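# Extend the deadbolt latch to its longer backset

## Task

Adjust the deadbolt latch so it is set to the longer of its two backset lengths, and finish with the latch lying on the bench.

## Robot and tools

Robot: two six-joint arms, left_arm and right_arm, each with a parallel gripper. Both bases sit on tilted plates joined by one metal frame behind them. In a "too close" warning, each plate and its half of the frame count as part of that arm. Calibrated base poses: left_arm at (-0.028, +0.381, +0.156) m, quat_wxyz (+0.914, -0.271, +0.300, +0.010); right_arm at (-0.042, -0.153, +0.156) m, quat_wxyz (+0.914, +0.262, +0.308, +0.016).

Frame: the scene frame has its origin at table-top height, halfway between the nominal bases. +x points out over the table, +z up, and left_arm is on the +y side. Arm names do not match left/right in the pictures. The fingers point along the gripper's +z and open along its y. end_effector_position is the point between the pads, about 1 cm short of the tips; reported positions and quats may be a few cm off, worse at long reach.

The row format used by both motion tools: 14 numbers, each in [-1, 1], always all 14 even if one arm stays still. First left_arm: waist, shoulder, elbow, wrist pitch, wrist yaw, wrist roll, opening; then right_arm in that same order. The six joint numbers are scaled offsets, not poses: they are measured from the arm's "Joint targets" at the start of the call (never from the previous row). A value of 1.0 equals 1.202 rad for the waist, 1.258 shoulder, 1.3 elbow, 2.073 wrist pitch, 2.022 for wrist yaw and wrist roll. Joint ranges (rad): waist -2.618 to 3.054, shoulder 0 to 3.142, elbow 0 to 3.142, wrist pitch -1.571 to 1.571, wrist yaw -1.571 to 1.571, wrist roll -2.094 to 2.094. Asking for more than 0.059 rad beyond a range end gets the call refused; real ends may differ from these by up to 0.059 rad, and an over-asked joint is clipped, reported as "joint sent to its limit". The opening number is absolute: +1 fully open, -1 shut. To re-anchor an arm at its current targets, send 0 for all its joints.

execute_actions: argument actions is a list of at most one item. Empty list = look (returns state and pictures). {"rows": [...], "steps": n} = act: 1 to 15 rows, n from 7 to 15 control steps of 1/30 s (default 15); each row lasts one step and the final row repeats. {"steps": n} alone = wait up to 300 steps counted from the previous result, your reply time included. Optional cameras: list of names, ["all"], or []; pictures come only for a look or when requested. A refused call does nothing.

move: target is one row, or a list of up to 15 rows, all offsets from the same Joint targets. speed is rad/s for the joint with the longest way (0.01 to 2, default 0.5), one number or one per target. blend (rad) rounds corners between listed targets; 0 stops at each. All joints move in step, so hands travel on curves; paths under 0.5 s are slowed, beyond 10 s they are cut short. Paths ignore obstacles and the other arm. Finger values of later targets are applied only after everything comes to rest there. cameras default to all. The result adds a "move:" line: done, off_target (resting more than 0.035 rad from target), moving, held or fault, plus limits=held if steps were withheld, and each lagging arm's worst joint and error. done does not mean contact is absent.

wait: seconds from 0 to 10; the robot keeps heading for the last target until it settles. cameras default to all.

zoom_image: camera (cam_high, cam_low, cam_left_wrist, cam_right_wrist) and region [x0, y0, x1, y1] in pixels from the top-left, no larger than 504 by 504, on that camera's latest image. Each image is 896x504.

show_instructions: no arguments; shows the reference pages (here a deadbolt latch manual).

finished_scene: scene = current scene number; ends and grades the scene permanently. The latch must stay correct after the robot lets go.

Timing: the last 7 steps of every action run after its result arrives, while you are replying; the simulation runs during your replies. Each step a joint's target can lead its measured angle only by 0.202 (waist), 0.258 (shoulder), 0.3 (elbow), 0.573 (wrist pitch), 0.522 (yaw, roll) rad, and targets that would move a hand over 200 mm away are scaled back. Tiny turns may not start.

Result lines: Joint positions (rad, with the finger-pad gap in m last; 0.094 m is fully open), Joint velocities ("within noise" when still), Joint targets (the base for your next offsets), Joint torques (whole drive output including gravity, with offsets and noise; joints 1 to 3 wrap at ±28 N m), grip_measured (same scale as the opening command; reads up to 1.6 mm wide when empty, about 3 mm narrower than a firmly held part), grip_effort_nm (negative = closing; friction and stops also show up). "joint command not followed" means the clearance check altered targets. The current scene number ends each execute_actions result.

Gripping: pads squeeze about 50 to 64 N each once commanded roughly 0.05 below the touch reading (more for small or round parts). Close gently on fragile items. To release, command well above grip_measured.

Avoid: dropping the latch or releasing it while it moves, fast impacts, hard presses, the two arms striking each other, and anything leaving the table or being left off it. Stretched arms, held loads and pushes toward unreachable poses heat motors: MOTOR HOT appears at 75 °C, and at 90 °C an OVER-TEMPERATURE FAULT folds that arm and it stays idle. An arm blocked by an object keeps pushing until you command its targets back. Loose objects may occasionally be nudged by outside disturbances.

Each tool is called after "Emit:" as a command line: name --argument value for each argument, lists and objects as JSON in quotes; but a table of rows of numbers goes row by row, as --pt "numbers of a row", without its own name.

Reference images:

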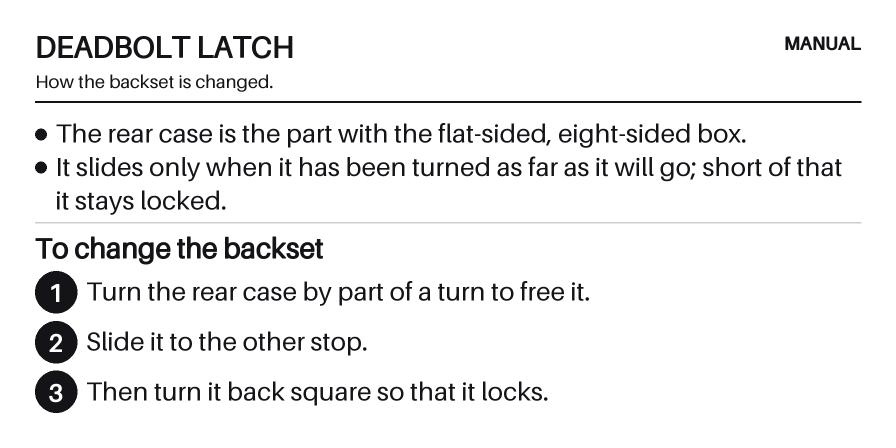

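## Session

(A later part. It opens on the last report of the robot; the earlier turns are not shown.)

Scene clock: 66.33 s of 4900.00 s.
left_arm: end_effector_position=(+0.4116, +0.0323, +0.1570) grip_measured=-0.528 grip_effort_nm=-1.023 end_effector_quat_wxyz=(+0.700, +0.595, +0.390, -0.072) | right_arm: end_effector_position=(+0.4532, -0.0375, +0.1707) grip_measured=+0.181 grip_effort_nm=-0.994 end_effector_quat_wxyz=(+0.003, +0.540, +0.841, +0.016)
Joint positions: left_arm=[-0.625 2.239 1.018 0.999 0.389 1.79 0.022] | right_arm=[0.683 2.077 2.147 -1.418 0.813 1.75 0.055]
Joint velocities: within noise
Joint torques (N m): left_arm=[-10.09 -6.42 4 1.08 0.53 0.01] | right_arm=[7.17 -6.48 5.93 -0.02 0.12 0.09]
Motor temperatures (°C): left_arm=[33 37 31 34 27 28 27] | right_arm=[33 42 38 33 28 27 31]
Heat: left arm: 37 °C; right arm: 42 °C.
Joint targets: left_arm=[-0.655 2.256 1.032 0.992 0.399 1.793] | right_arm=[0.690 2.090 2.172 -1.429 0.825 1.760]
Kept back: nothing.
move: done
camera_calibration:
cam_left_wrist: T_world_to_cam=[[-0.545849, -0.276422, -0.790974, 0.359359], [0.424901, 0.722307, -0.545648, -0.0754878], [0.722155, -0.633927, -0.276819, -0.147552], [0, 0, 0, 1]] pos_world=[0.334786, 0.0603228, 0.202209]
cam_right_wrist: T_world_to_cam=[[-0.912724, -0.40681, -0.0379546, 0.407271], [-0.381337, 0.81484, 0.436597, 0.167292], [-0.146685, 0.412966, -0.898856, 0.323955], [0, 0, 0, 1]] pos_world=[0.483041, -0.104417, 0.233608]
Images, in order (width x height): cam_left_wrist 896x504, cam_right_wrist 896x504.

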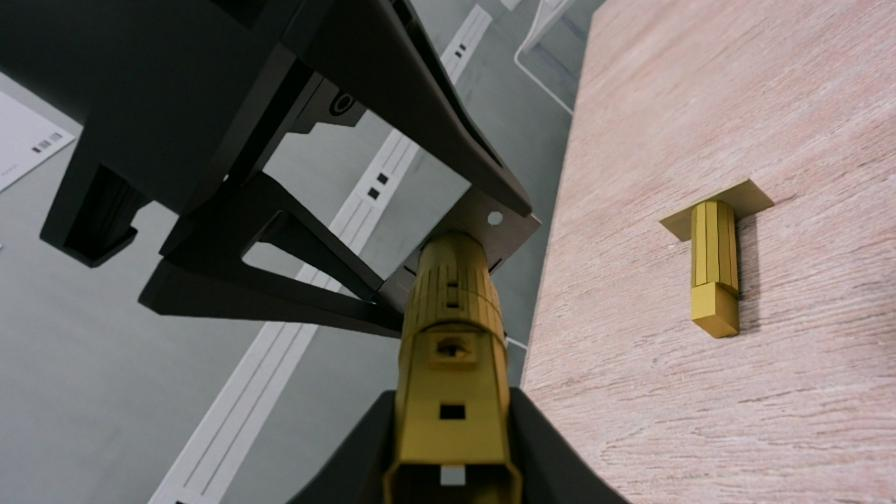

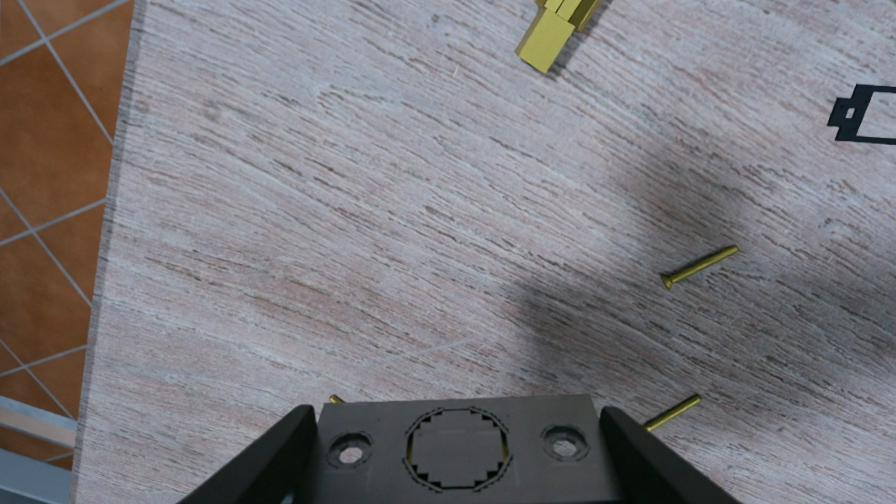

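Emit:
move --target '[0,0,0,0,0,0.145,-0.68, 0,0,0,0,0,0,0.05]' --speed 0.3 --cameras '["cam_left_wrist","cam_right_wrist"]'

Scene clock: 68.27 s of 4900.00 s.
left_arm: end_effector_position=(+0.4122, +0.0323, +0.1577) grip_measured=-0.528 grip_effort_nm=-1.013 end_effector_quat_wxyz=(+0.704, +0.644, +0.298, +0.032) | right_arm: end_effector_position=(+0.4533, -0.0379, +0.1704) grip_measured=+0.181 grip_effort_nm=-0.984 end_effector_quat_wxyz=(+0.003, +0.541, +0.841, +0.015)
Joint positions: left_arm=[-0.625 2.239 1.019 1.001 0.391 2.084 0.022] | right_arm=[0.682 2.077 2.147 -1.418 0.813 1.75 0.055]
Joint velocities: within noise
Joint torques (N m): left_arm=[-10.04 -6.35 3.96 1.05 0.49 0.06] | right_arm=[7.28 -6.49 5.94 -0.02 0.12 0.09]
Motor temperatures (°C): left_arm=[33 37 31 34 27 28 27] | right_arm=[33 42 38 33 28 27 31]
Heat: left arm: 37 °C; right arm: 42 °C.
Joint targets: left_arm=[-0.655 2.256 1.032 0.992 0.399 2.087] | right_arm=[0.690 2.090 2.172 -1.429 0.825 1.760]
Kept back: nothing.
move: done
camera_calibration:
cam_left_wrist: T_world_to_cam=[[-0.317661, -0.15999, -0.93461, 0.28505], [0.540494, 0.7793, -0.317109, -0.160933], [0.779075, -0.605884, -0.161079, -0.190338], [0, 0, 0, 1]] pos_world=[0.32582, 0.0556969, 0.184718]
cam_right_wrist: T_world_to_cam=[[-0.913057, -0.406131, -0.037198, 0.407243], [-0.380475, 0.815419, 0.436268, 0.167469], [-0.14685, 0.412491, -0.899047, 0.323905], [0, 0, 0, 1]] pos_world=[0.48312, -0.104771, 0.233294]
Images, in order (width x height): cam_left_wrist 896x504, cam_right_wrist 896x504.

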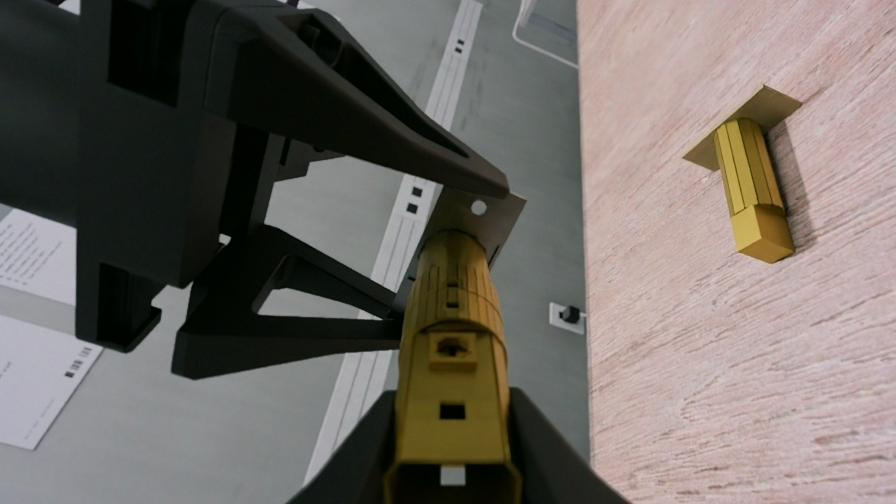

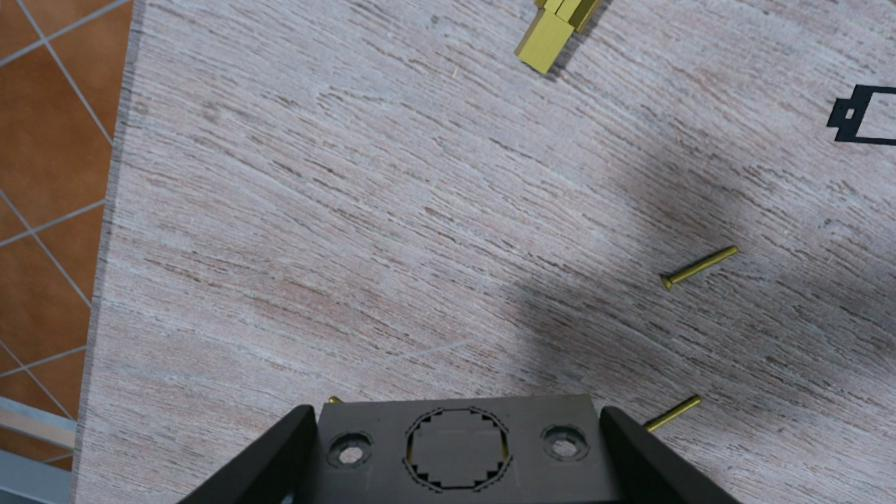

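Emit:
move --target '[0,0,0,0,0,-0.60,-0.68, 0,0,0,0,0,0,0.05]' --speed 0.8 --cameras '["cam_left_wrist"]'

Scene clock: 70.97 s of 4900.00 s.
left_arm: end_effector_position=(+0.4095, +0.0309, +0.1556) grip_measured=-0.529 grip_effort_nm=-1.018 end_effector_quat_wxyz=(+0.594, +0.369, +0.610, -0.373) | right_arm: end_effector_position=(+0.4533, -0.0379, +0.1704) grip_measured=+0.181 grip_effort_nm=-0.979 end_effector_quat_wxyz=(+0.003, +0.542, +0.841, +0.015)
Joint positions: left_arm=[-0.625 2.239 1.019 0.985 0.39 0.89 0.022] | right_arm=[0.682 2.077 2.147 -1.418 0.813 1.752 0.055]
Joint velocities: within noise
Joint torques (N m): left_arm=[-9.96 -6.39 3.93 1.22 0.55 -0.22] | right_arm=[7.28 -6.5 5.93 -0.02 0.12 0.07]
Motor temperatures (°C): left_arm=[34 37 31 34 27 28 28] | right_arm=[33 42 37 33 28 27 31]
Heat: left arm: 37 °C; right arm: 42 °C.
Joint targets: left_arm=[-0.656 2.256 1.032 0.992 0.399 0.874] | right_arm=[0.690 2.090 2.172 -1.429 0.825 1.760]
Kept back: nothing.
move: done
camera_calibration:
cam_left_wrist: T_world_to_cam=[[-0.891601, -0.45275, -0.00804435, 0.381902], [-0.199943, 0.409564, -0.890101, 0.244761], [0.406288, -0.792007, -0.455692, 0.0147604], [0, 0, 0, 1]] pos_world=[0.383446, 0.0843512, 0.22766]
Images, in order (width x height): cam_left_wrist 896x504.

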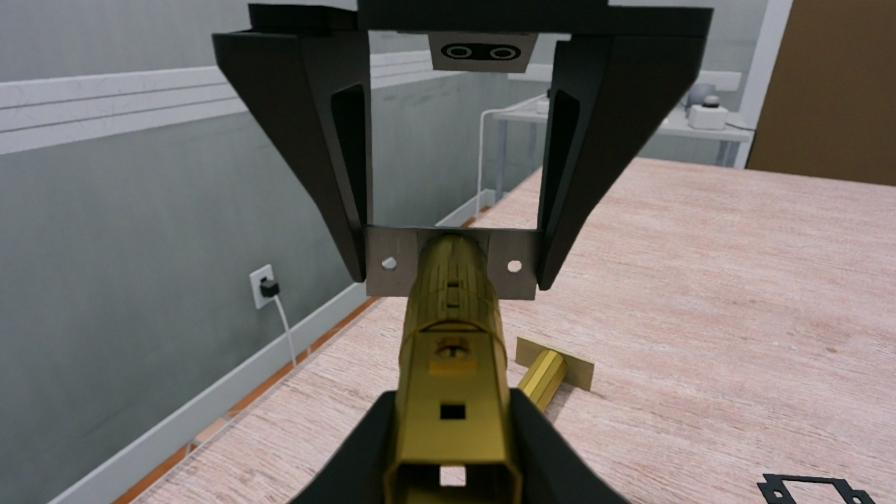

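Emit:
move --target '[0,0,0,0,0,-0.04,-0.68, 0,0,0,0,0,0,0.05]' --speed 0.3 --cameras '["cam_left_wrist","cam_right_wrist"]'

Scene clock: 72.07 s of 4900.00 s.
left_arm: end_effector_position=(+0.4095, +0.0309, +0.1555) grip_measured=-0.529 grip_effort_nm=-1.023 end_effector_quat_wxyz=(+0.584, +0.353, +0.619, -0.387) | right_arm: end_effector_position=(+0.4533, -0.0379, +0.1704) grip_measured=+0.181 grip_effort_nm=-0.989 end_effector_quat_wxyz=(+0.003, +0.543, +0.840, +0.015)
Joint positions: left_arm=[-0.625 2.239 1.019 0.985 0.39 0.84 0.022] | right_arm=[0.682 2.077 2.147 -1.418 0.813 1.755 0.055]
Joint velocities: within noise
Joint torques (N m): left_arm=[-9.94 -6.39 3.93 1.19 0.53 -0.53] | right_arm=[7.27 -6.49 5.94 -0.02 0.12 0.05]
Motor temperatures (°C): left_arm=[34 37 31 34 27 28 28] | right_arm=[33 42 37 33 28 27 31]
Heat: left arm: 37 °C; right arm: 42 °C.
Joint targets: left_arm=[-0.656 2.256 1.032 0.992 0.399 0.793] | right_arm=[0.690 2.090 2.172 -1.429 0.825 1.760]
Kept back: nothing.
move: off_target (left_arm); left_arm: the wrist roll is farthest, 0.047 rad from its target
camera_calibration:
cam_left_wrist: T_world_to_cam=[[-0.890317, -0.453338, 0.0426661, 0.373549], [-0.240806, 0.389244, -0.889101, 0.261918], [0.386456, -0.801856, -0.455717, 0.0231659], [0, 0, 0, 1]] pos_world=[0.386696, 0.0859693, 0.227491]
cam_right_wrist: T_world_to_cam=[[-0.91491, -0.401946, -0.0371474, 0.408233], [-0.376697, 0.817108, 0.436388, 0.1658], [-0.145051, 0.413249, -0.898991, 0.323109], [0, 0, 0, 1]] pos_world=[0.48282, -0.104913, 0.233284]
Images, in order (width x height): cam_left_wrist 896x504, cam_right_wrist 896x504.

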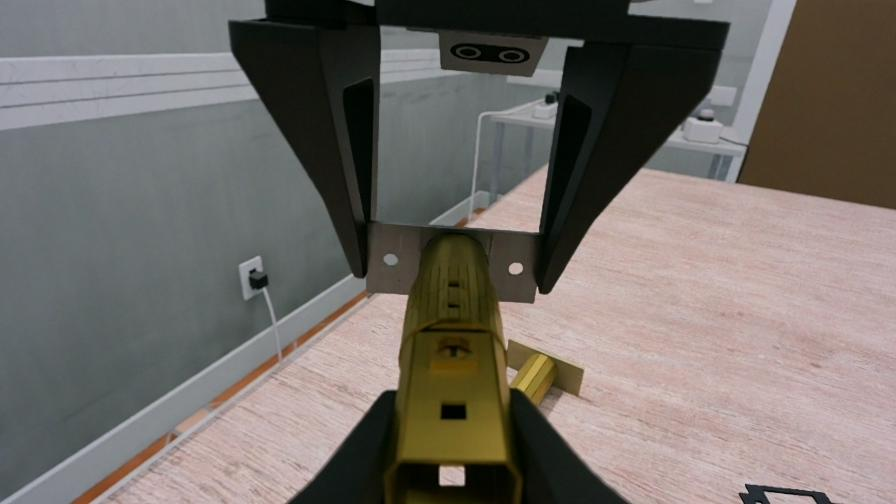

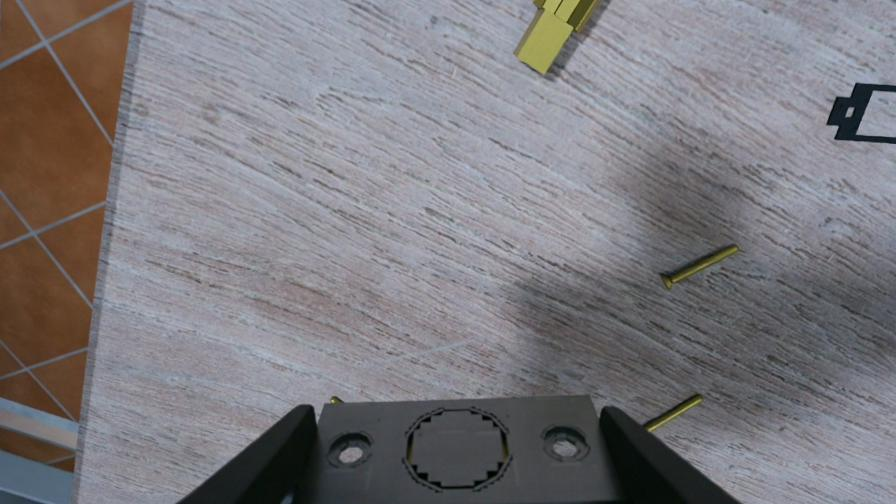

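Emit:
move --pt "0 0 0 0 0 0.06 -0.68 0 0 0 0 0 0 0.05" --pt "0 0 0 0 0 0.06 0.9 0 0 0 0 0 0 0.05" --pt "0 0 0 0 0 -0.718 0.9 0 0 0 0 0 0 0.05" --speed 0.8 --cameras '["cam_left_wrist","cam_right_wrist"]'

Scene clock: 77.00 s of 4900.00 s.
left_arm: end_effector_position=(+0.4096, +0.0309, +0.1554) grip_measured=+0.898 grip_effort_nm=0.100 end_effector_quat_wxyz=(+0.164, -0.163, +0.694, -0.681) | right_arm: end_effector_position=(+0.4532, -0.0380, +0.1704) grip_measured=+0.181 grip_effort_nm=-0.984 end_effector_quat_wxyz=(+0.003, +0.543, +0.840, +0.015)
Joint positions: left_arm=[-0.625 2.239 1.019 0.985 0.389 -0.659 0.089] | right_arm=[0.682 2.077 2.147 -1.418 0.813 1.755 0.055]
Joint velocities: within noise
Joint torques (N m): left_arm=[-10.03 -6.27 3.97 1.2 0.52 -0.03] | right_arm=[7.27 -6.49 5.94 -0.02 0.12 0.04]
Motor temperatures (°C): left_arm=[34 36 31 34 27 28 28] | right_arm=[33 42 37 33 28 27 31]
Heat: left arm: 36 °C; right arm: 42 °C.
Joint targets: left_arm=[-0.656 2.256 1.032 0.992 0.399 -0.659] | right_arm=[0.690 2.090 2.172 -1.429 0.825 1.759]
Kept back: nothing.
move: done
camera_calibration:
cam_left_wrist: T_world_to_cam=[[-0.017, -0.032059, 0.999341, -0.145775], [-0.999793, -0.0106734, -0.0173501, 0.449555], [0.0112226, -0.999429, -0.0318709, 0.117036], [0, 0, 0, 1]] pos_world=[0.445671, 0.117094, 0.157209]
cam_right_wrist: T_world_to_cam=[[-0.914806, -0.402206, -0.0368934, 0.40806], [-0.376833, 0.817071, 0.43634, 0.165881], [-0.145354, 0.413069, -0.899025, 0.323252], [0, 0, 0, 1]] pos_world=[0.482791, -0.104937, 0.233286]
Images, in order (width x height): cam_left_wrist 896x504, cam_right_wrist 896x504.

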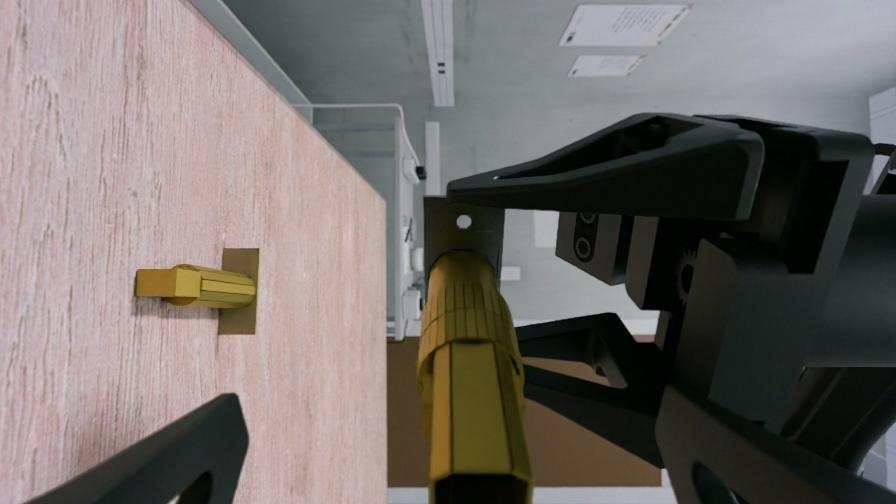

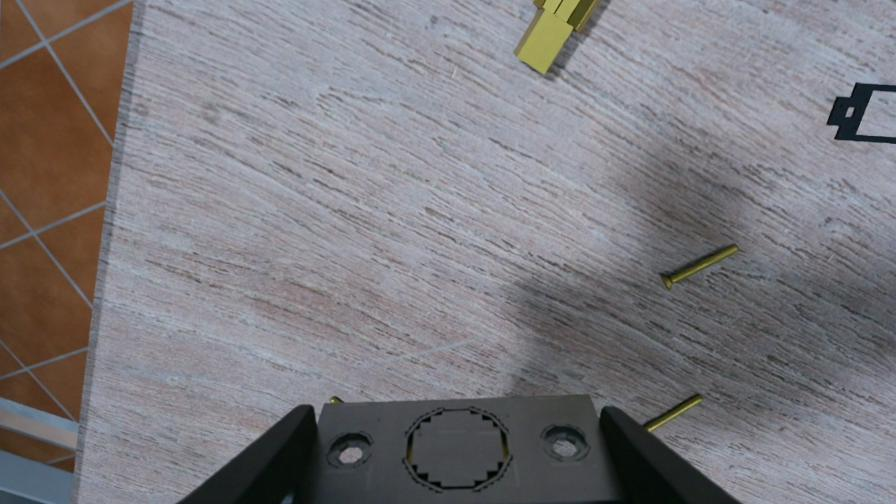

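Emit:
move --target '[-0.011,-0.020,0.002,-0.021,-0.016,0,0.9, 0,0,0,0,0,0,0.05]' --speed 0.1 --cameras '["cam_left_wrist"]'

Scene clock: 79.03 s of 4900.00 s.
left_arm: end_effector_position=(+0.4045, +0.0269, +0.1509) grip_measured=+0.898 grip_effort_nm=0.100 end_effector_quat_wxyz=(+0.154, -0.166, +0.706, -0.671) | right_arm: end_effector_position=(+0.4532, -0.0380, +0.1704) grip_measured=+0.181 grip_effort_nm=-0.989 end_effector_quat_wxyz=(+0.003, +0.543, +0.840, +0.015)
Joint positions: left_arm=[-0.636 2.239 1.019 0.953 0.359 -0.66 0.089] | right_arm=[0.682 2.077 2.147 -1.418 0.813 1.755 0.055]
Joint velocities: within noise
Joint torques (N m): left_arm=[-10.33 -8.39 4.08 1.13 0.55 0.02] | right_arm=[7.27 -6.49 5.93 -0.02 0.11 0.05]
Motor temperatures (°C): left_arm=[34 36 31 34 27 28 27] | right_arm=[33 41 37 33 28 27 31]
Heat: left arm: 36 °C; right arm: 41 °C.
Joint targets: left_arm=[-0.669 2.231 1.034 0.949 0.367 -0.659] | right_arm=[0.690 2.090 2.172 -1.429 0.825 1.759]
Kept back: nothing.
move: done
camera_calibration:
cam_left_wrist: T_world_to_cam=[[0.00726729, -0.0585066, 0.998261, -0.150383], [-0.999972, 0.00108915, 0.00734358, 0.440431], [-0.0015169, -0.998286, -0.0584971, 0.122051], [0, 0, 0, 1]] pos_world=[0.441697, 0.112564, 0.154027]
Images, in order (width x height): cam_left_wrist 896x504.

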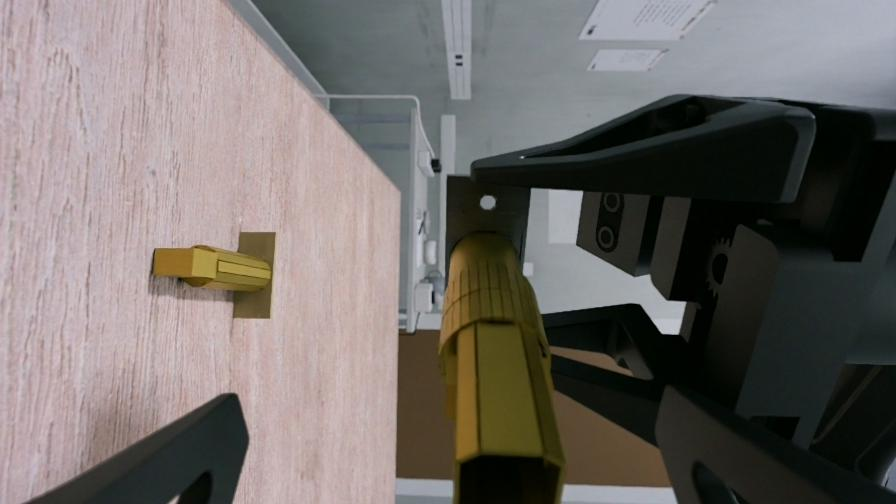

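Emit:
move --target '[0,-0.035,0,-0.005,0,0,0.9, 0,0,0,0,0,0,0.05]' --speed 0.1 --cameras '["cam_left_wrist"]'

Scene clock: 80.13 s of 4900.00 s.
left_arm: end_effector_position=(+0.4095, +0.0308, +0.1563) grip_measured=+0.898 grip_effort_nm=0.095 end_effector_quat_wxyz=(+0.158, -0.166, +0.705, -0.672) | right_arm: end_effector_position=(+0.4532, -0.0380, +0.1704) grip_measured=+0.181 grip_effort_nm=-0.994 end_effector_quat_wxyz=(+0.003, +0.543, +0.840, +0.015)
Joint positions: left_arm=[-0.636 2.219 1.019 0.941 0.358 -0.66 0.089] | right_arm=[0.682 2.077 2.147 -1.418 0.813 1.755 0.055]
Joint velocities: within noise
Joint torques (N m): left_arm=[-10.25 -10.55 4.14 1.12 0.54 -0.02] | right_arm=[7.27 -6.49 5.93 -0.01 0.11 0.05]
Motor temperatures (°C): left_arm=[34 37 31 34 27 28 27] | right_arm=[33 41 37 33 28 27 31]
Heat: left arm: 37 °C; right arm: 41 °C.
Joint targets: left_arm=[-0.669 2.187 1.034 0.938 0.367 -0.659] | right_arm=[0.690 2.090 2.172 -1.429 0.825 1.759]
Kept back: nothing.
move: done
camera_calibration:
cam_left_wrist: T_world_to_cam=[[0.00264373, -0.0560408, 0.998425, -0.15377], [-0.999981, -0.00571136, 0.00232728, 0.446355], [0.00557195, -0.998412, -0.0560549, 0.122958], [0, 0, 0, 1]] pos_world=[0.446068, 0.116695, 0.159382]
Images, in order (width x height): cam_left_wrist 896x504.

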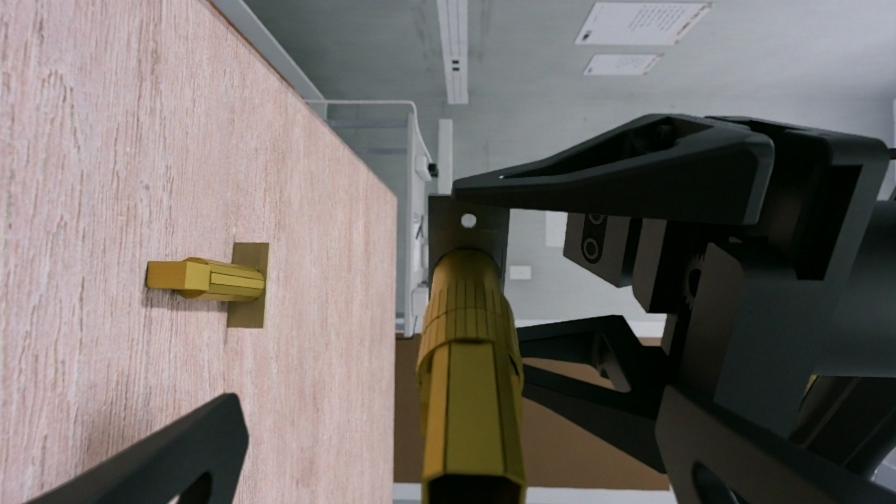

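Emit:
move --target '[-0.004,-0.009,0.002,0.0,0,0,0.9, 0,0,0,0,0,0,0.05]' --speed 0.1 --cameras '["cam_left_wrist"]'

Scene clock: 81.43 s of 4900.00 s.
left_arm: end_effector_position=(+0.4125, +0.0314, +0.1616) grip_measured=+0.898 grip_effort_nm=0.105 end_effector_quat_wxyz=(+0.162, -0.166, +0.701, -0.674) | right_arm: end_effector_position=(+0.4532, -0.0380, +0.1704) grip_measured=+0.181 grip_effort_nm=-0.984 end_effector_quat_wxyz=(+0.003, +0.543, +0.840, +0.015)
Joint positions: left_arm=[-0.641 2.21 1.023 0.94 0.357 -0.66 0.089] | right_arm=[0.682 2.077 2.147 -1.418 0.813 1.755 0.055]
Joint velocities: within noise
Joint torques (N m): left_arm=[-10.25 -10.74 4.18 1.11 0.53 -0.01] | right_arm=[7.27 -6.49 5.93 -0.01 0.12 0.04]
Motor temperatures (°C): left_arm=[34 37 31 34 27 28 27] | right_arm=[33 41 37 33 28 27 31]
Heat: left arm: 37 °C; right arm: 41 °C.
Joint targets: left_arm=[-0.674 2.175 1.037 0.938 0.367 -0.659] | right_arm=[0.690 2.090 2.172 -1.429 0.825 1.759]
Kept back: nothing.
move: done
camera_calibration:
cam_left_wrist: T_world_to_cam=[[-0.0058711, -0.0500573, 0.998729, -0.155847], [-0.99992, -0.0108851, -0.00642368, 0.450903], [0.0111928, -0.998687, -0.0499894, 0.120618], [0, 0, 0, 1]] pos_world=[0.448602, 0.117567, 0.164575]
Images, in order (width x height): cam_left_wrist 896x504.

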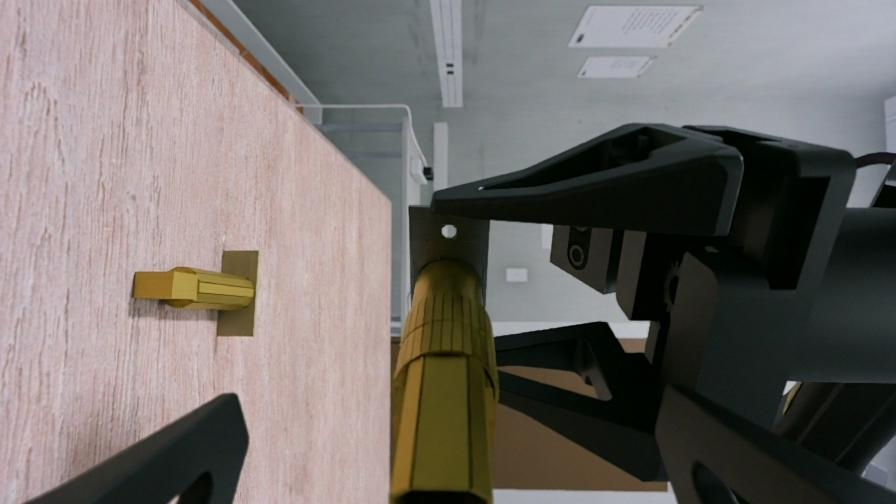

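Emit:
move --target '[0,0.045,0,0.0,0,0,0.9, 0,0,0,0,0,0,0.05]' --speed 0.1 --cameras '["cam_left_wrist"]'

Scene clock: 83.00 s of 4900.00 s.
left_arm: end_effector_position=(+0.4125, +0.0314, +0.1616) grip_measured=+0.898 grip_effort_nm=0.100 end_effector_quat_wxyz=(+0.162, -0.166, +0.701, -0.674) | right_arm: end_effector_position=(+0.4532, -0.0380, +0.1704) grip_measured=+0.181 grip_effort_nm=-0.984 end_effector_quat_wxyz=(+0.003, +0.543, +0.840, +0.015)
Joint positions: left_arm=[-0.641 2.21 1.023 0.94 0.357 -0.66 0.089] | right_arm=[0.682 2.077 2.147 -1.418 0.813 1.755 0.055]
Joint velocities: within noise
Joint torques (N m): left_arm=[-10.26 -5.97 4.26 1.14 0.51 -0.01] | right_arm=[7.27 -6.49 5.94 -0.02 0.11 0.05]
Motor temperatures (°C): left_arm=[34 37 31 33 27 28 27] | right_arm=[33 41 37 33 28 27 31]
Heat: left arm: 37 °C; right arm: 41 °C.
Joint targets: left_arm=[-0.674 2.232 1.037 0.938 0.367 -0.659] | right_arm=[0.690 2.090 2.172 -1.429 0.825 1.759]
Kept back: nothing.
move: done
camera_calibration:
cam_left_wrist: T_world_to_cam=[[-0.0058711, -0.0500573, 0.998729, -0.155847], [-0.99992, -0.0108851, -0.00642368, 0.450903], [0.0111928, -0.998687, -0.0499894, 0.120618], [0, 0, 0, 1]] pos_world=[0.448602, 0.117567, 0.164575]
Images, in order (width x height): cam_left_wrist 896x504.

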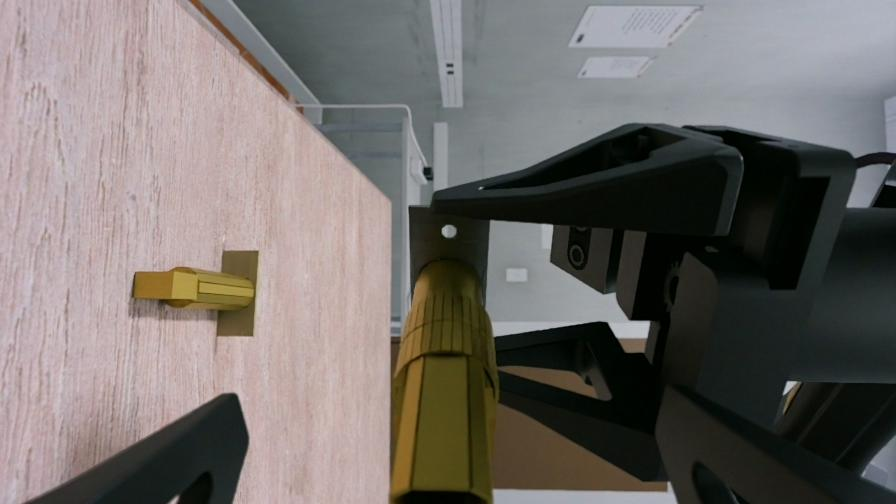

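Emit:
move --pt "0 0 0 0 0 0 -0.42 0 0 0 0 0 0 0.05" --pt "0 0 0 0 0 0 -0.55 0 0 0 0 0 0 0.05" --pt "0 0 0 0 0 0 -0.70 0 0 0 0 0 0 0.05" --speed 0.1 --cameras '["cam_left_wrist"]'

Emit:
move --target '[0,0,0,0,0,0.55,-0.70, 0,0,0,0,0,0,0.05]' --speed 0.7 --cameras '["cam_left_wrist","cam_right_wrist"]'

Scene clock: 85.87 s of 4900.00 s.
left_arm: end_effector_position=(+0.4120, +0.0310, +0.1602) grip_measured=-0.600 grip_effort_nm=-1.023 end_effector_quat_wxyz=(+0.161, -0.167, +0.703, -0.673) | right_arm: end_effector_position=(+0.4530, -0.0383, +0.1703) grip_measured=+0.181 grip_effort_nm=-0.989 end_effector_quat_wxyz=(+0.003, +0.542, +0.840, +0.014)
Joint positions: left_arm=[-0.641 2.213 1.023 0.94 0.354 -0.66 0.019] | right_arm=[0.682 2.077 2.147 -1.42 0.813 1.755 0.055]
Joint velocities: within noise
Joint torques (N m): left_arm=[-10.22 -6.15 4.16 1.14 0.55 -0.01] | right_arm=[7.3 -6.5 5.94 0 0.12 0.04]
Motor temperatures (°C): left_arm=[35 37 31 33 27 28 27] | right_arm=[34 41 37 32 28 27 31]
Heat: left arm: 37 °C; right arm: 41 °C.
Joint targets: left_arm=[-0.674 2.232 1.037 0.939 0.367 -0.659] | right_arm=[0.690 2.090 2.172 -1.429 0.825 1.759]
Kept back: nothing.
move: done
camera_calibration:
cam_left_wrist: T_world_to_cam=[[-0.00257261, -0.0533859, 0.998571, -0.155704], [-0.999937, -0.010785, -0.00315272, 0.449811], [0.0109378, -0.998516, -0.0533548, 0.120781], [0, 0, 0, 1]] pos_world=[0.44806, 0.11714, 0.163344]
Images, in order (width x height): cam_left_wrist 896x504.

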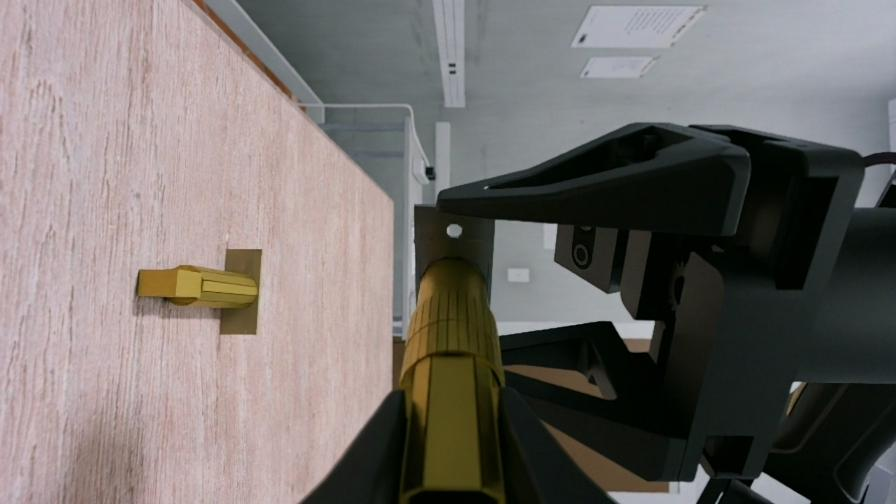

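Scene clock: 88.30 s of 4900.00 s.
left_arm: end_effector_position=(+0.4107, +0.0297, +0.1625) grip_measured=-0.599 grip_effort_nm=-1.018 end_effector_quat_wxyz=(+0.489, +0.226, +0.683, -0.492) | right_arm: end_effector_position=(+0.4528, -0.0384, +0.1703) grip_measured=+0.181 grip_effort_nm=-0.984 end_effector_quat_wxyz=(+0.003, +0.542, +0.840, +0.014)
Joint positions: left_arm=[-0.644 2.213 1.023 0.94 0.36 0.44 0.019] | right_arm=[0.682 2.077 2.147 -1.421 0.813 1.755 0.055]
Joint velocities: within noise
Joint torques (N m): left_arm=[-9.91 -6.05 4.15 1.12 0.53 0.13] | right_arm=[7.3 -6.49 5.94 0 0.11 0.05]
Motor temperatures (°C): left_arm=[35 37 31 33 27 28 27] | right_arm=[34 41 37 32 28 27 31]
Heat: left arm: 37 °C; right arm: 41 °C.
Joint targets: left_arm=[-0.673 2.232 1.037 0.938 0.367 0.453] | right_arm=[0.690 2.090 2.172 -1.429 0.825 1.759]
Kept back: nothing.
move: done
camera_calibration:
cam_left_wrist: T_world_to_cam=[[-0.799808, -0.419399, 0.429431, 0.272722], [-0.555925, 0.247729, -0.793459, 0.386923], [0.226393, -0.873347, -0.43129, 0.0888562], [0, 0, 0, 1]] pos_world=[0.413109, 0.0961295, 0.228215]
cam_right_wrist: T_world_to_cam=[[-0.914183, -0.4038, -0.0348631, 0.406842], [-0.377499, 0.817003, 0.435891, 0.166508], [-0.14753, 0.411644, -0.899324, 0.324234], [0, 0, 0, 1]] pos_world=[0.482618, -0.105224, 0.233196]
Images, in order (width x height): cam_left_wrist 896x504, cam_right_wrist 896x504.

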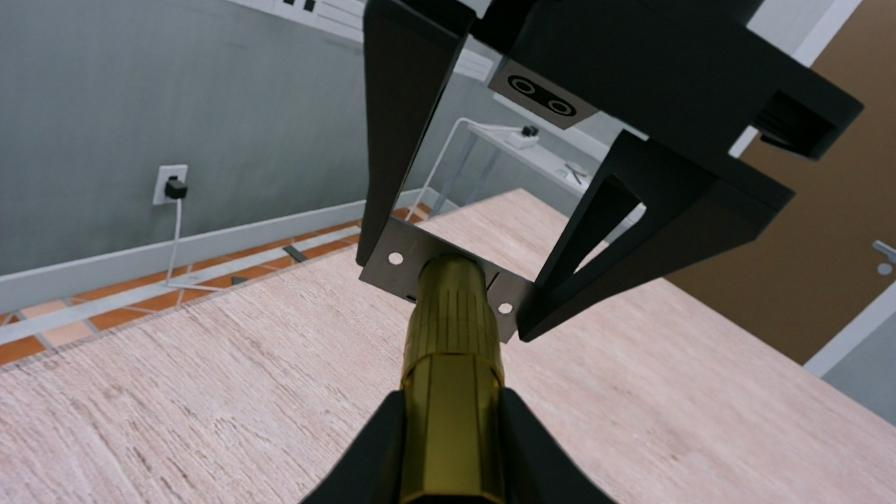

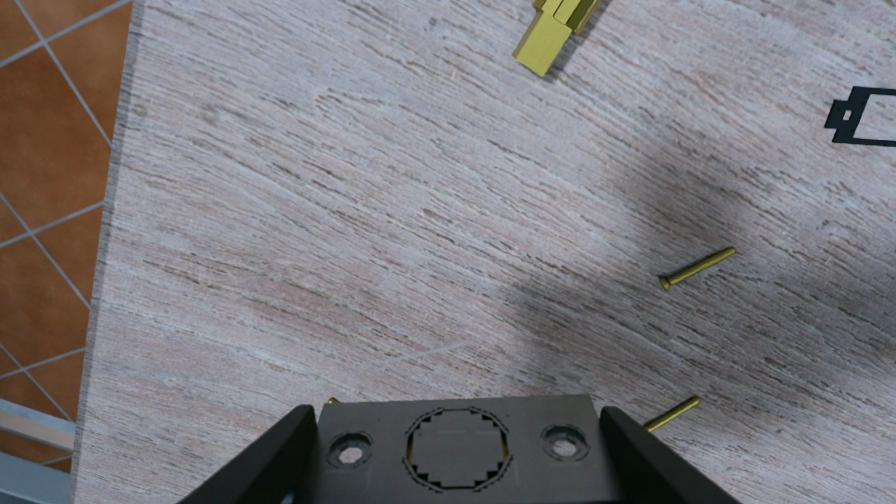

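Emit:
move --target '[0,0,0,0,0,0.1,-0.70, 0,0,0,0,0,0,0.05]' --speed 0.3 --cameras '["cam_left_wrist"]'

Scene clock: 89.90 s of 4900.00 s.
left_arm: end_effector_position=(+0.4104, +0.0296, +0.1628) grip_measured=-0.599 grip_effort_nm=-1.028 end_effector_quat_wxyz=(+0.537, +0.295, +0.656, -0.441) | right_arm: end_effector_position=(+0.4528, -0.0384, +0.1703) grip_measured=+0.181 grip_effort_nm=-0.989 end_effector_quat_wxyz=(+0.003, +0.542, +0.840, +0.014)
Joint positions: left_arm=[-0.644 2.213 1.023 0.94 0.362 0.643 0.019] | right_arm=[0.682 2.077 2.147 -1.421 0.813 1.755 0.055]
Joint velocities: within noise
Joint torques (N m): left_arm=[-9.99 -6.17 4.16 1.12 0.5 0.18] | right_arm=[7.28 -6.5 5.93 0 0.11 0.05]
Motor temperatures (°C): left_arm=[35 37 31 33 27 28 28] | right_arm=[34 41 37 32 28 27 31]
Heat: left arm: 37 °C; right arm: 41 °C.
Joint targets: left_arm=[-0.673 2.232 1.037 0.938 0.367 0.655] | right_arm=[0.690 2.090 2.172 -1.429 0.825 1.759]
Kept back: nothing.
move: done
camera_calibration:
cam_left_wrist: T_world_to_cam=[[-0.864732, -0.442018, 0.238448, 0.330773], [-0.402287, 0.325369, -0.855746, 0.331871], [0.300671, -0.835916, -0.459175, 0.0618844], [0, 0, 0, 1]] pos_world=[0.400931, 0.0899574, 0.233541]
Images, in order (width x height): cam_left_wrist 896x504.

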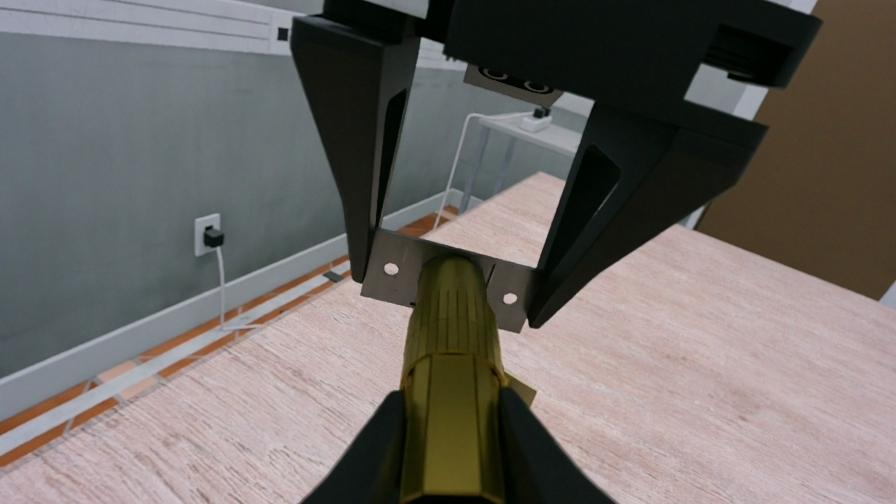

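Another step, toward 90°.

Emit:
move --target '[0,0,0,0,0,0.12,-0.70, 0,0,0,0,0,0,0.05]' --speed 0.3 --cameras '["cam_left_wrist","cam_right_wrist"]'

Scene clock: 91.63 s of 4900.00 s.
left_arm: end_effector_position=(+0.4099, +0.0292, +0.1631) grip_measured=-0.599 grip_effort_nm=-1.023 end_effector_quat_wxyz=(+0.587, +0.373, +0.615, -0.373) | right_arm: end_effector_position=(+0.4528, -0.0384, +0.1703) grip_measured=+0.181 grip_effort_nm=-0.984 end_effector_quat_wxyz=(+0.003, +0.542, +0.840, +0.014)
Joint positions: left_arm=[-0.645 2.213 1.023 0.939 0.363 0.887 0.019] | right_arm=[0.682 2.077 2.147 -1.421 0.813 1.755 0.055]
Joint velocities: within noise
Joint torques (N m): left_arm=[-9.73 -6.08 4.27 1.13 0.48 0.11] | right_arm=[7.28 -6.5 5.93 0.01 0.12 0.05]
Motor temperatures (°C): left_arm=[35 37 31 33 27 28 28] | right_arm=[34 41 37 32 28 27 31]
Heat: left arm: 37 °C; right arm: 41 °C.
Joint targets: left_arm=[-0.674 2.232 1.037 0.938 0.367 0.898] | right_arm=[0.690 2.090 2.172 -1.429 0.825 1.759]
Kept back: nothing.
move: done
camera_calibration:
cam_left_wrist: T_world_to_cam=[[-0.89523, -0.445593, -0.00330535, 0.382162], [-0.207049, 0.422523, -0.882386, 0.253529], [0.394581, -0.789254, -0.470515, 0.0238488], [0, 0, 0, 1]] pos_world=[0.385206, 0.0819899, 0.236195]
cam_right_wrist: T_world_to_cam=[[-0.914183, -0.4038, -0.0348631, 0.406842], [-0.377499, 0.817003, 0.435891, 0.166508], [-0.14753, 0.411644, -0.899324, 0.324234], [0, 0, 0, 1]] pos_world=[0.482618, -0.105224, 0.233196]
Images, in order (width x height): cam_left_wrist 896x504, cam_right_wrist 896x504.

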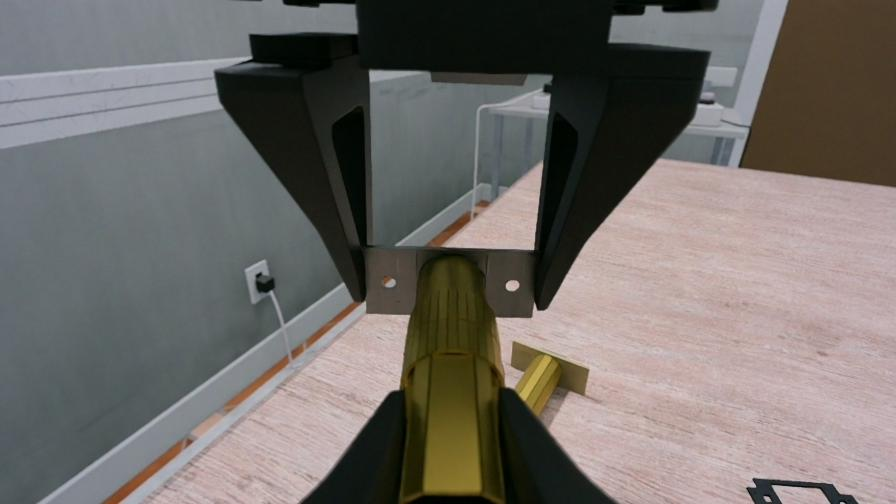

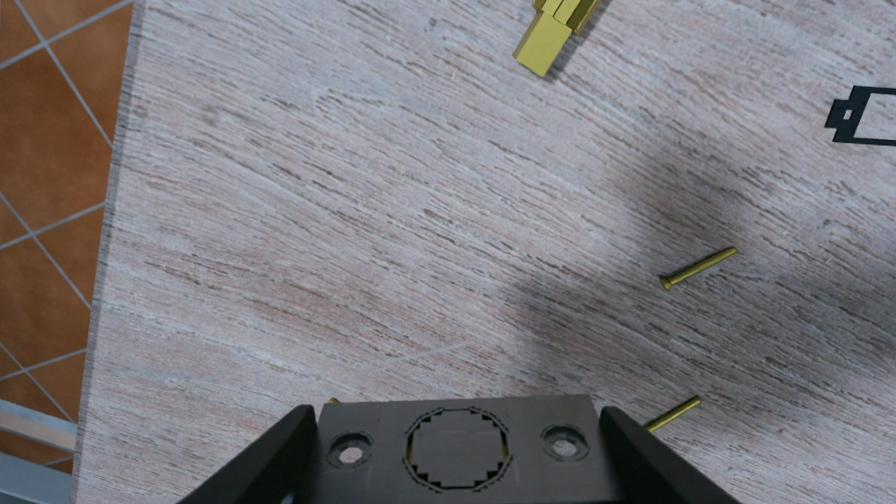

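Emit:
move --target '[0,0,0,0,0,0.09,-0.70, 0,0,0,0,0,0,0.05]' --speed 0.3 --cameras '["cam_left_wrist"]'

Scene clock: 93.03 s of 4900.00 s.
left_arm: end_effector_position=(+0.4098, +0.0291, +0.1630) grip_measured=-0.599 grip_effort_nm=-1.028 end_effector_quat_wxyz=(+0.614, +0.420, +0.584, -0.326) | right_arm: end_effector_position=(+0.4534, -0.0381, +0.1703) grip_measured=+0.181 grip_effort_nm=-0.989 end_effector_quat_wxyz=(+0.003, +0.543, +0.839, +0.015)
Joint positions: left_arm=[-0.645 2.213 1.023 0.938 0.362 1.045 0.019] | right_arm=[0.682 2.077 2.147 -1.418 0.814 1.757 0.055]
Joint velocities: within noise
Joint torques (N m): left_arm=[-9.81 -6.15 4.15 1.13 0.48 0.45] | right_arm=[7.3 -6.49 5.93 -0.01 0.11 0.03]
Motor temperatures (°C): left_arm=[35 37 31 33 27 28 28] | right_arm=[34 41 37 32 28 27 31]
Heat: left arm: 37 °C; right arm: 41 °C.
Joint targets: left_arm=[-0.673 2.232 1.037 0.938 0.367 1.080] | right_arm=[0.690 2.090 2.172 -1.429 0.825 1.760]
Kept back: nothing.
move: done
camera_calibration:
cam_left_wrist: T_world_to_cam=[[-0.886105, -0.434894, -0.160265, 0.403552], [-0.0808168, 0.485463, -0.870514, 0.197947], [0.456384, -0.758415, -0.465318, -0.00332274], [0, 0, 0, 1]] pos_world=[0.375103, 0.0768862, 0.235445]
Images, in order (width x height): cam_left_wrist 896x504.

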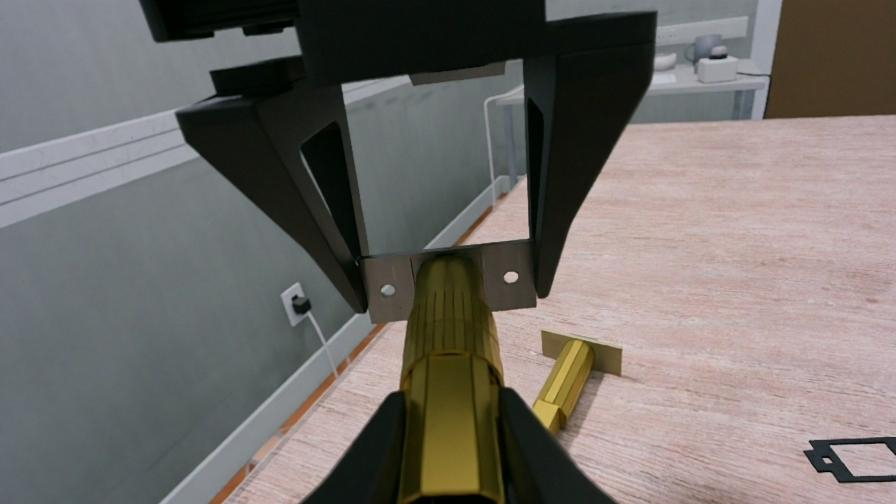

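Emit:
move --target '[0.011,-0.069,-0.055,0.010,0.007,-0.003,-0.75, 0,0,0,0,0,0,0.05]' --speed 0.08 --cameras '["cam_left_wrist","cam_right_wrist"]'

Scene clock: 95.53 s of 4900.00 s.
left_arm: end_effector_position=(+0.4040, +0.0365, +0.1646) grip_measured=-0.599 grip_effort_nm=-1.023 end_effector_quat_wxyz=(+0.613, +0.421, +0.586, -0.323) | right_arm: end_effector_position=(+0.4491, -0.0316, +0.1685) grip_measured=+0.181 grip_effort_nm=-0.989 end_effector_quat_wxyz=(-0.012, +0.541, +0.841, +0.019)
Joint positions: left_arm=[-0.645 2.185 0.977 0.956 0.355 1.047 0.019] | right_arm=[0.682 2.083 2.147 -1.418 0.781 1.757 0.055]
Joint velocities: within noise
Joint torques (N m): left_arm=[-8.49 -10.91 2.15 1.18 0.72 0.32] | right_arm=[7.34 -6.99 5.91 -0.03 0.46 0.03]
Motor temperatures (°C): left_arm=[35 37 31 33 27 28 28] | right_arm=[34 41 37 32 28 27 31]
Heat: left arm: 37 °C; right arm: 41 °C.
Joint targets: left_arm=[-0.660 2.145 0.965 0.959 0.381 1.074] | right_arm=[0.690 2.090 2.172 -1.429 0.825 1.760]
Kept back: nothing.
move: off_target (left_arm, right_arm); left_arm: the shoulder is farthest, 0.040 rad from its target; right_arm: the wrist yaw is farthest, 0.044 rad from its target
camera_calibration:
cam_left_wrist: T_world_to_cam=[[-0.884352, -0.43784, -0.161919, 0.401488], [-0.0838538, 0.490204, -0.867565, 0.195833], [0.459228, -0.753655, -0.470227, 0.00510603], [0, 0, 0, 1]] pos_world=[0.369133, 0.0836377, 0.237307]
cam_right_wrist: T_world_to_cam=[[-0.914059, -0.404726, -0.0263475, 0.404549], [-0.369861, 0.805135, 0.463639, 0.151814], [-0.166433, 0.433538, -0.885632, 0.32618], [0, 0, 0, 1]] pos_world=[0.480219, -0.0999109, 0.229148]
Images, in order (width x height): cam_left_wrist 896x504, cam_right_wrist 896x504.

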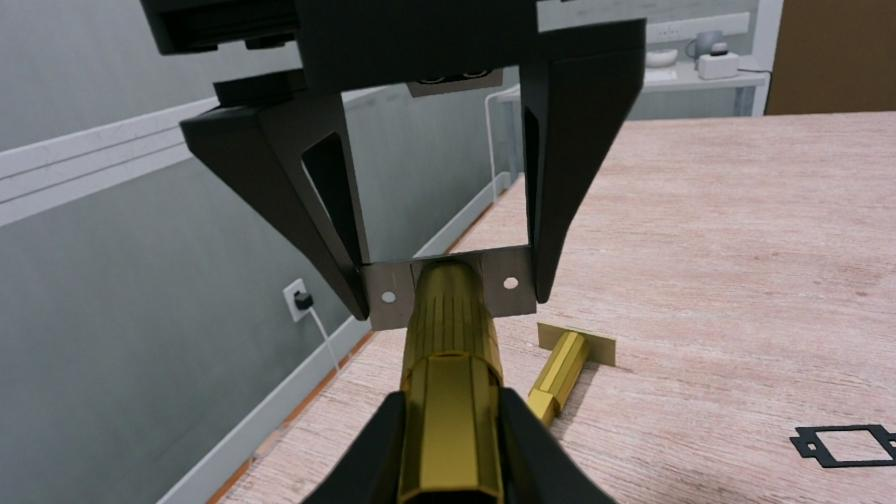

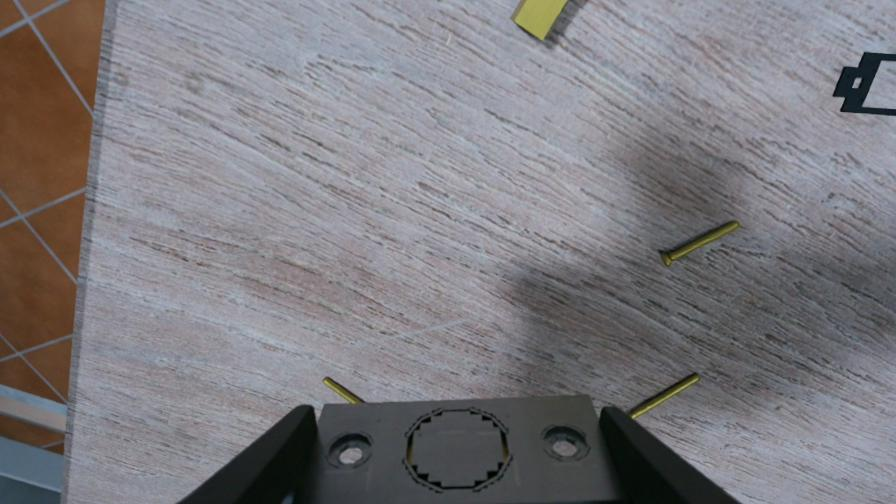

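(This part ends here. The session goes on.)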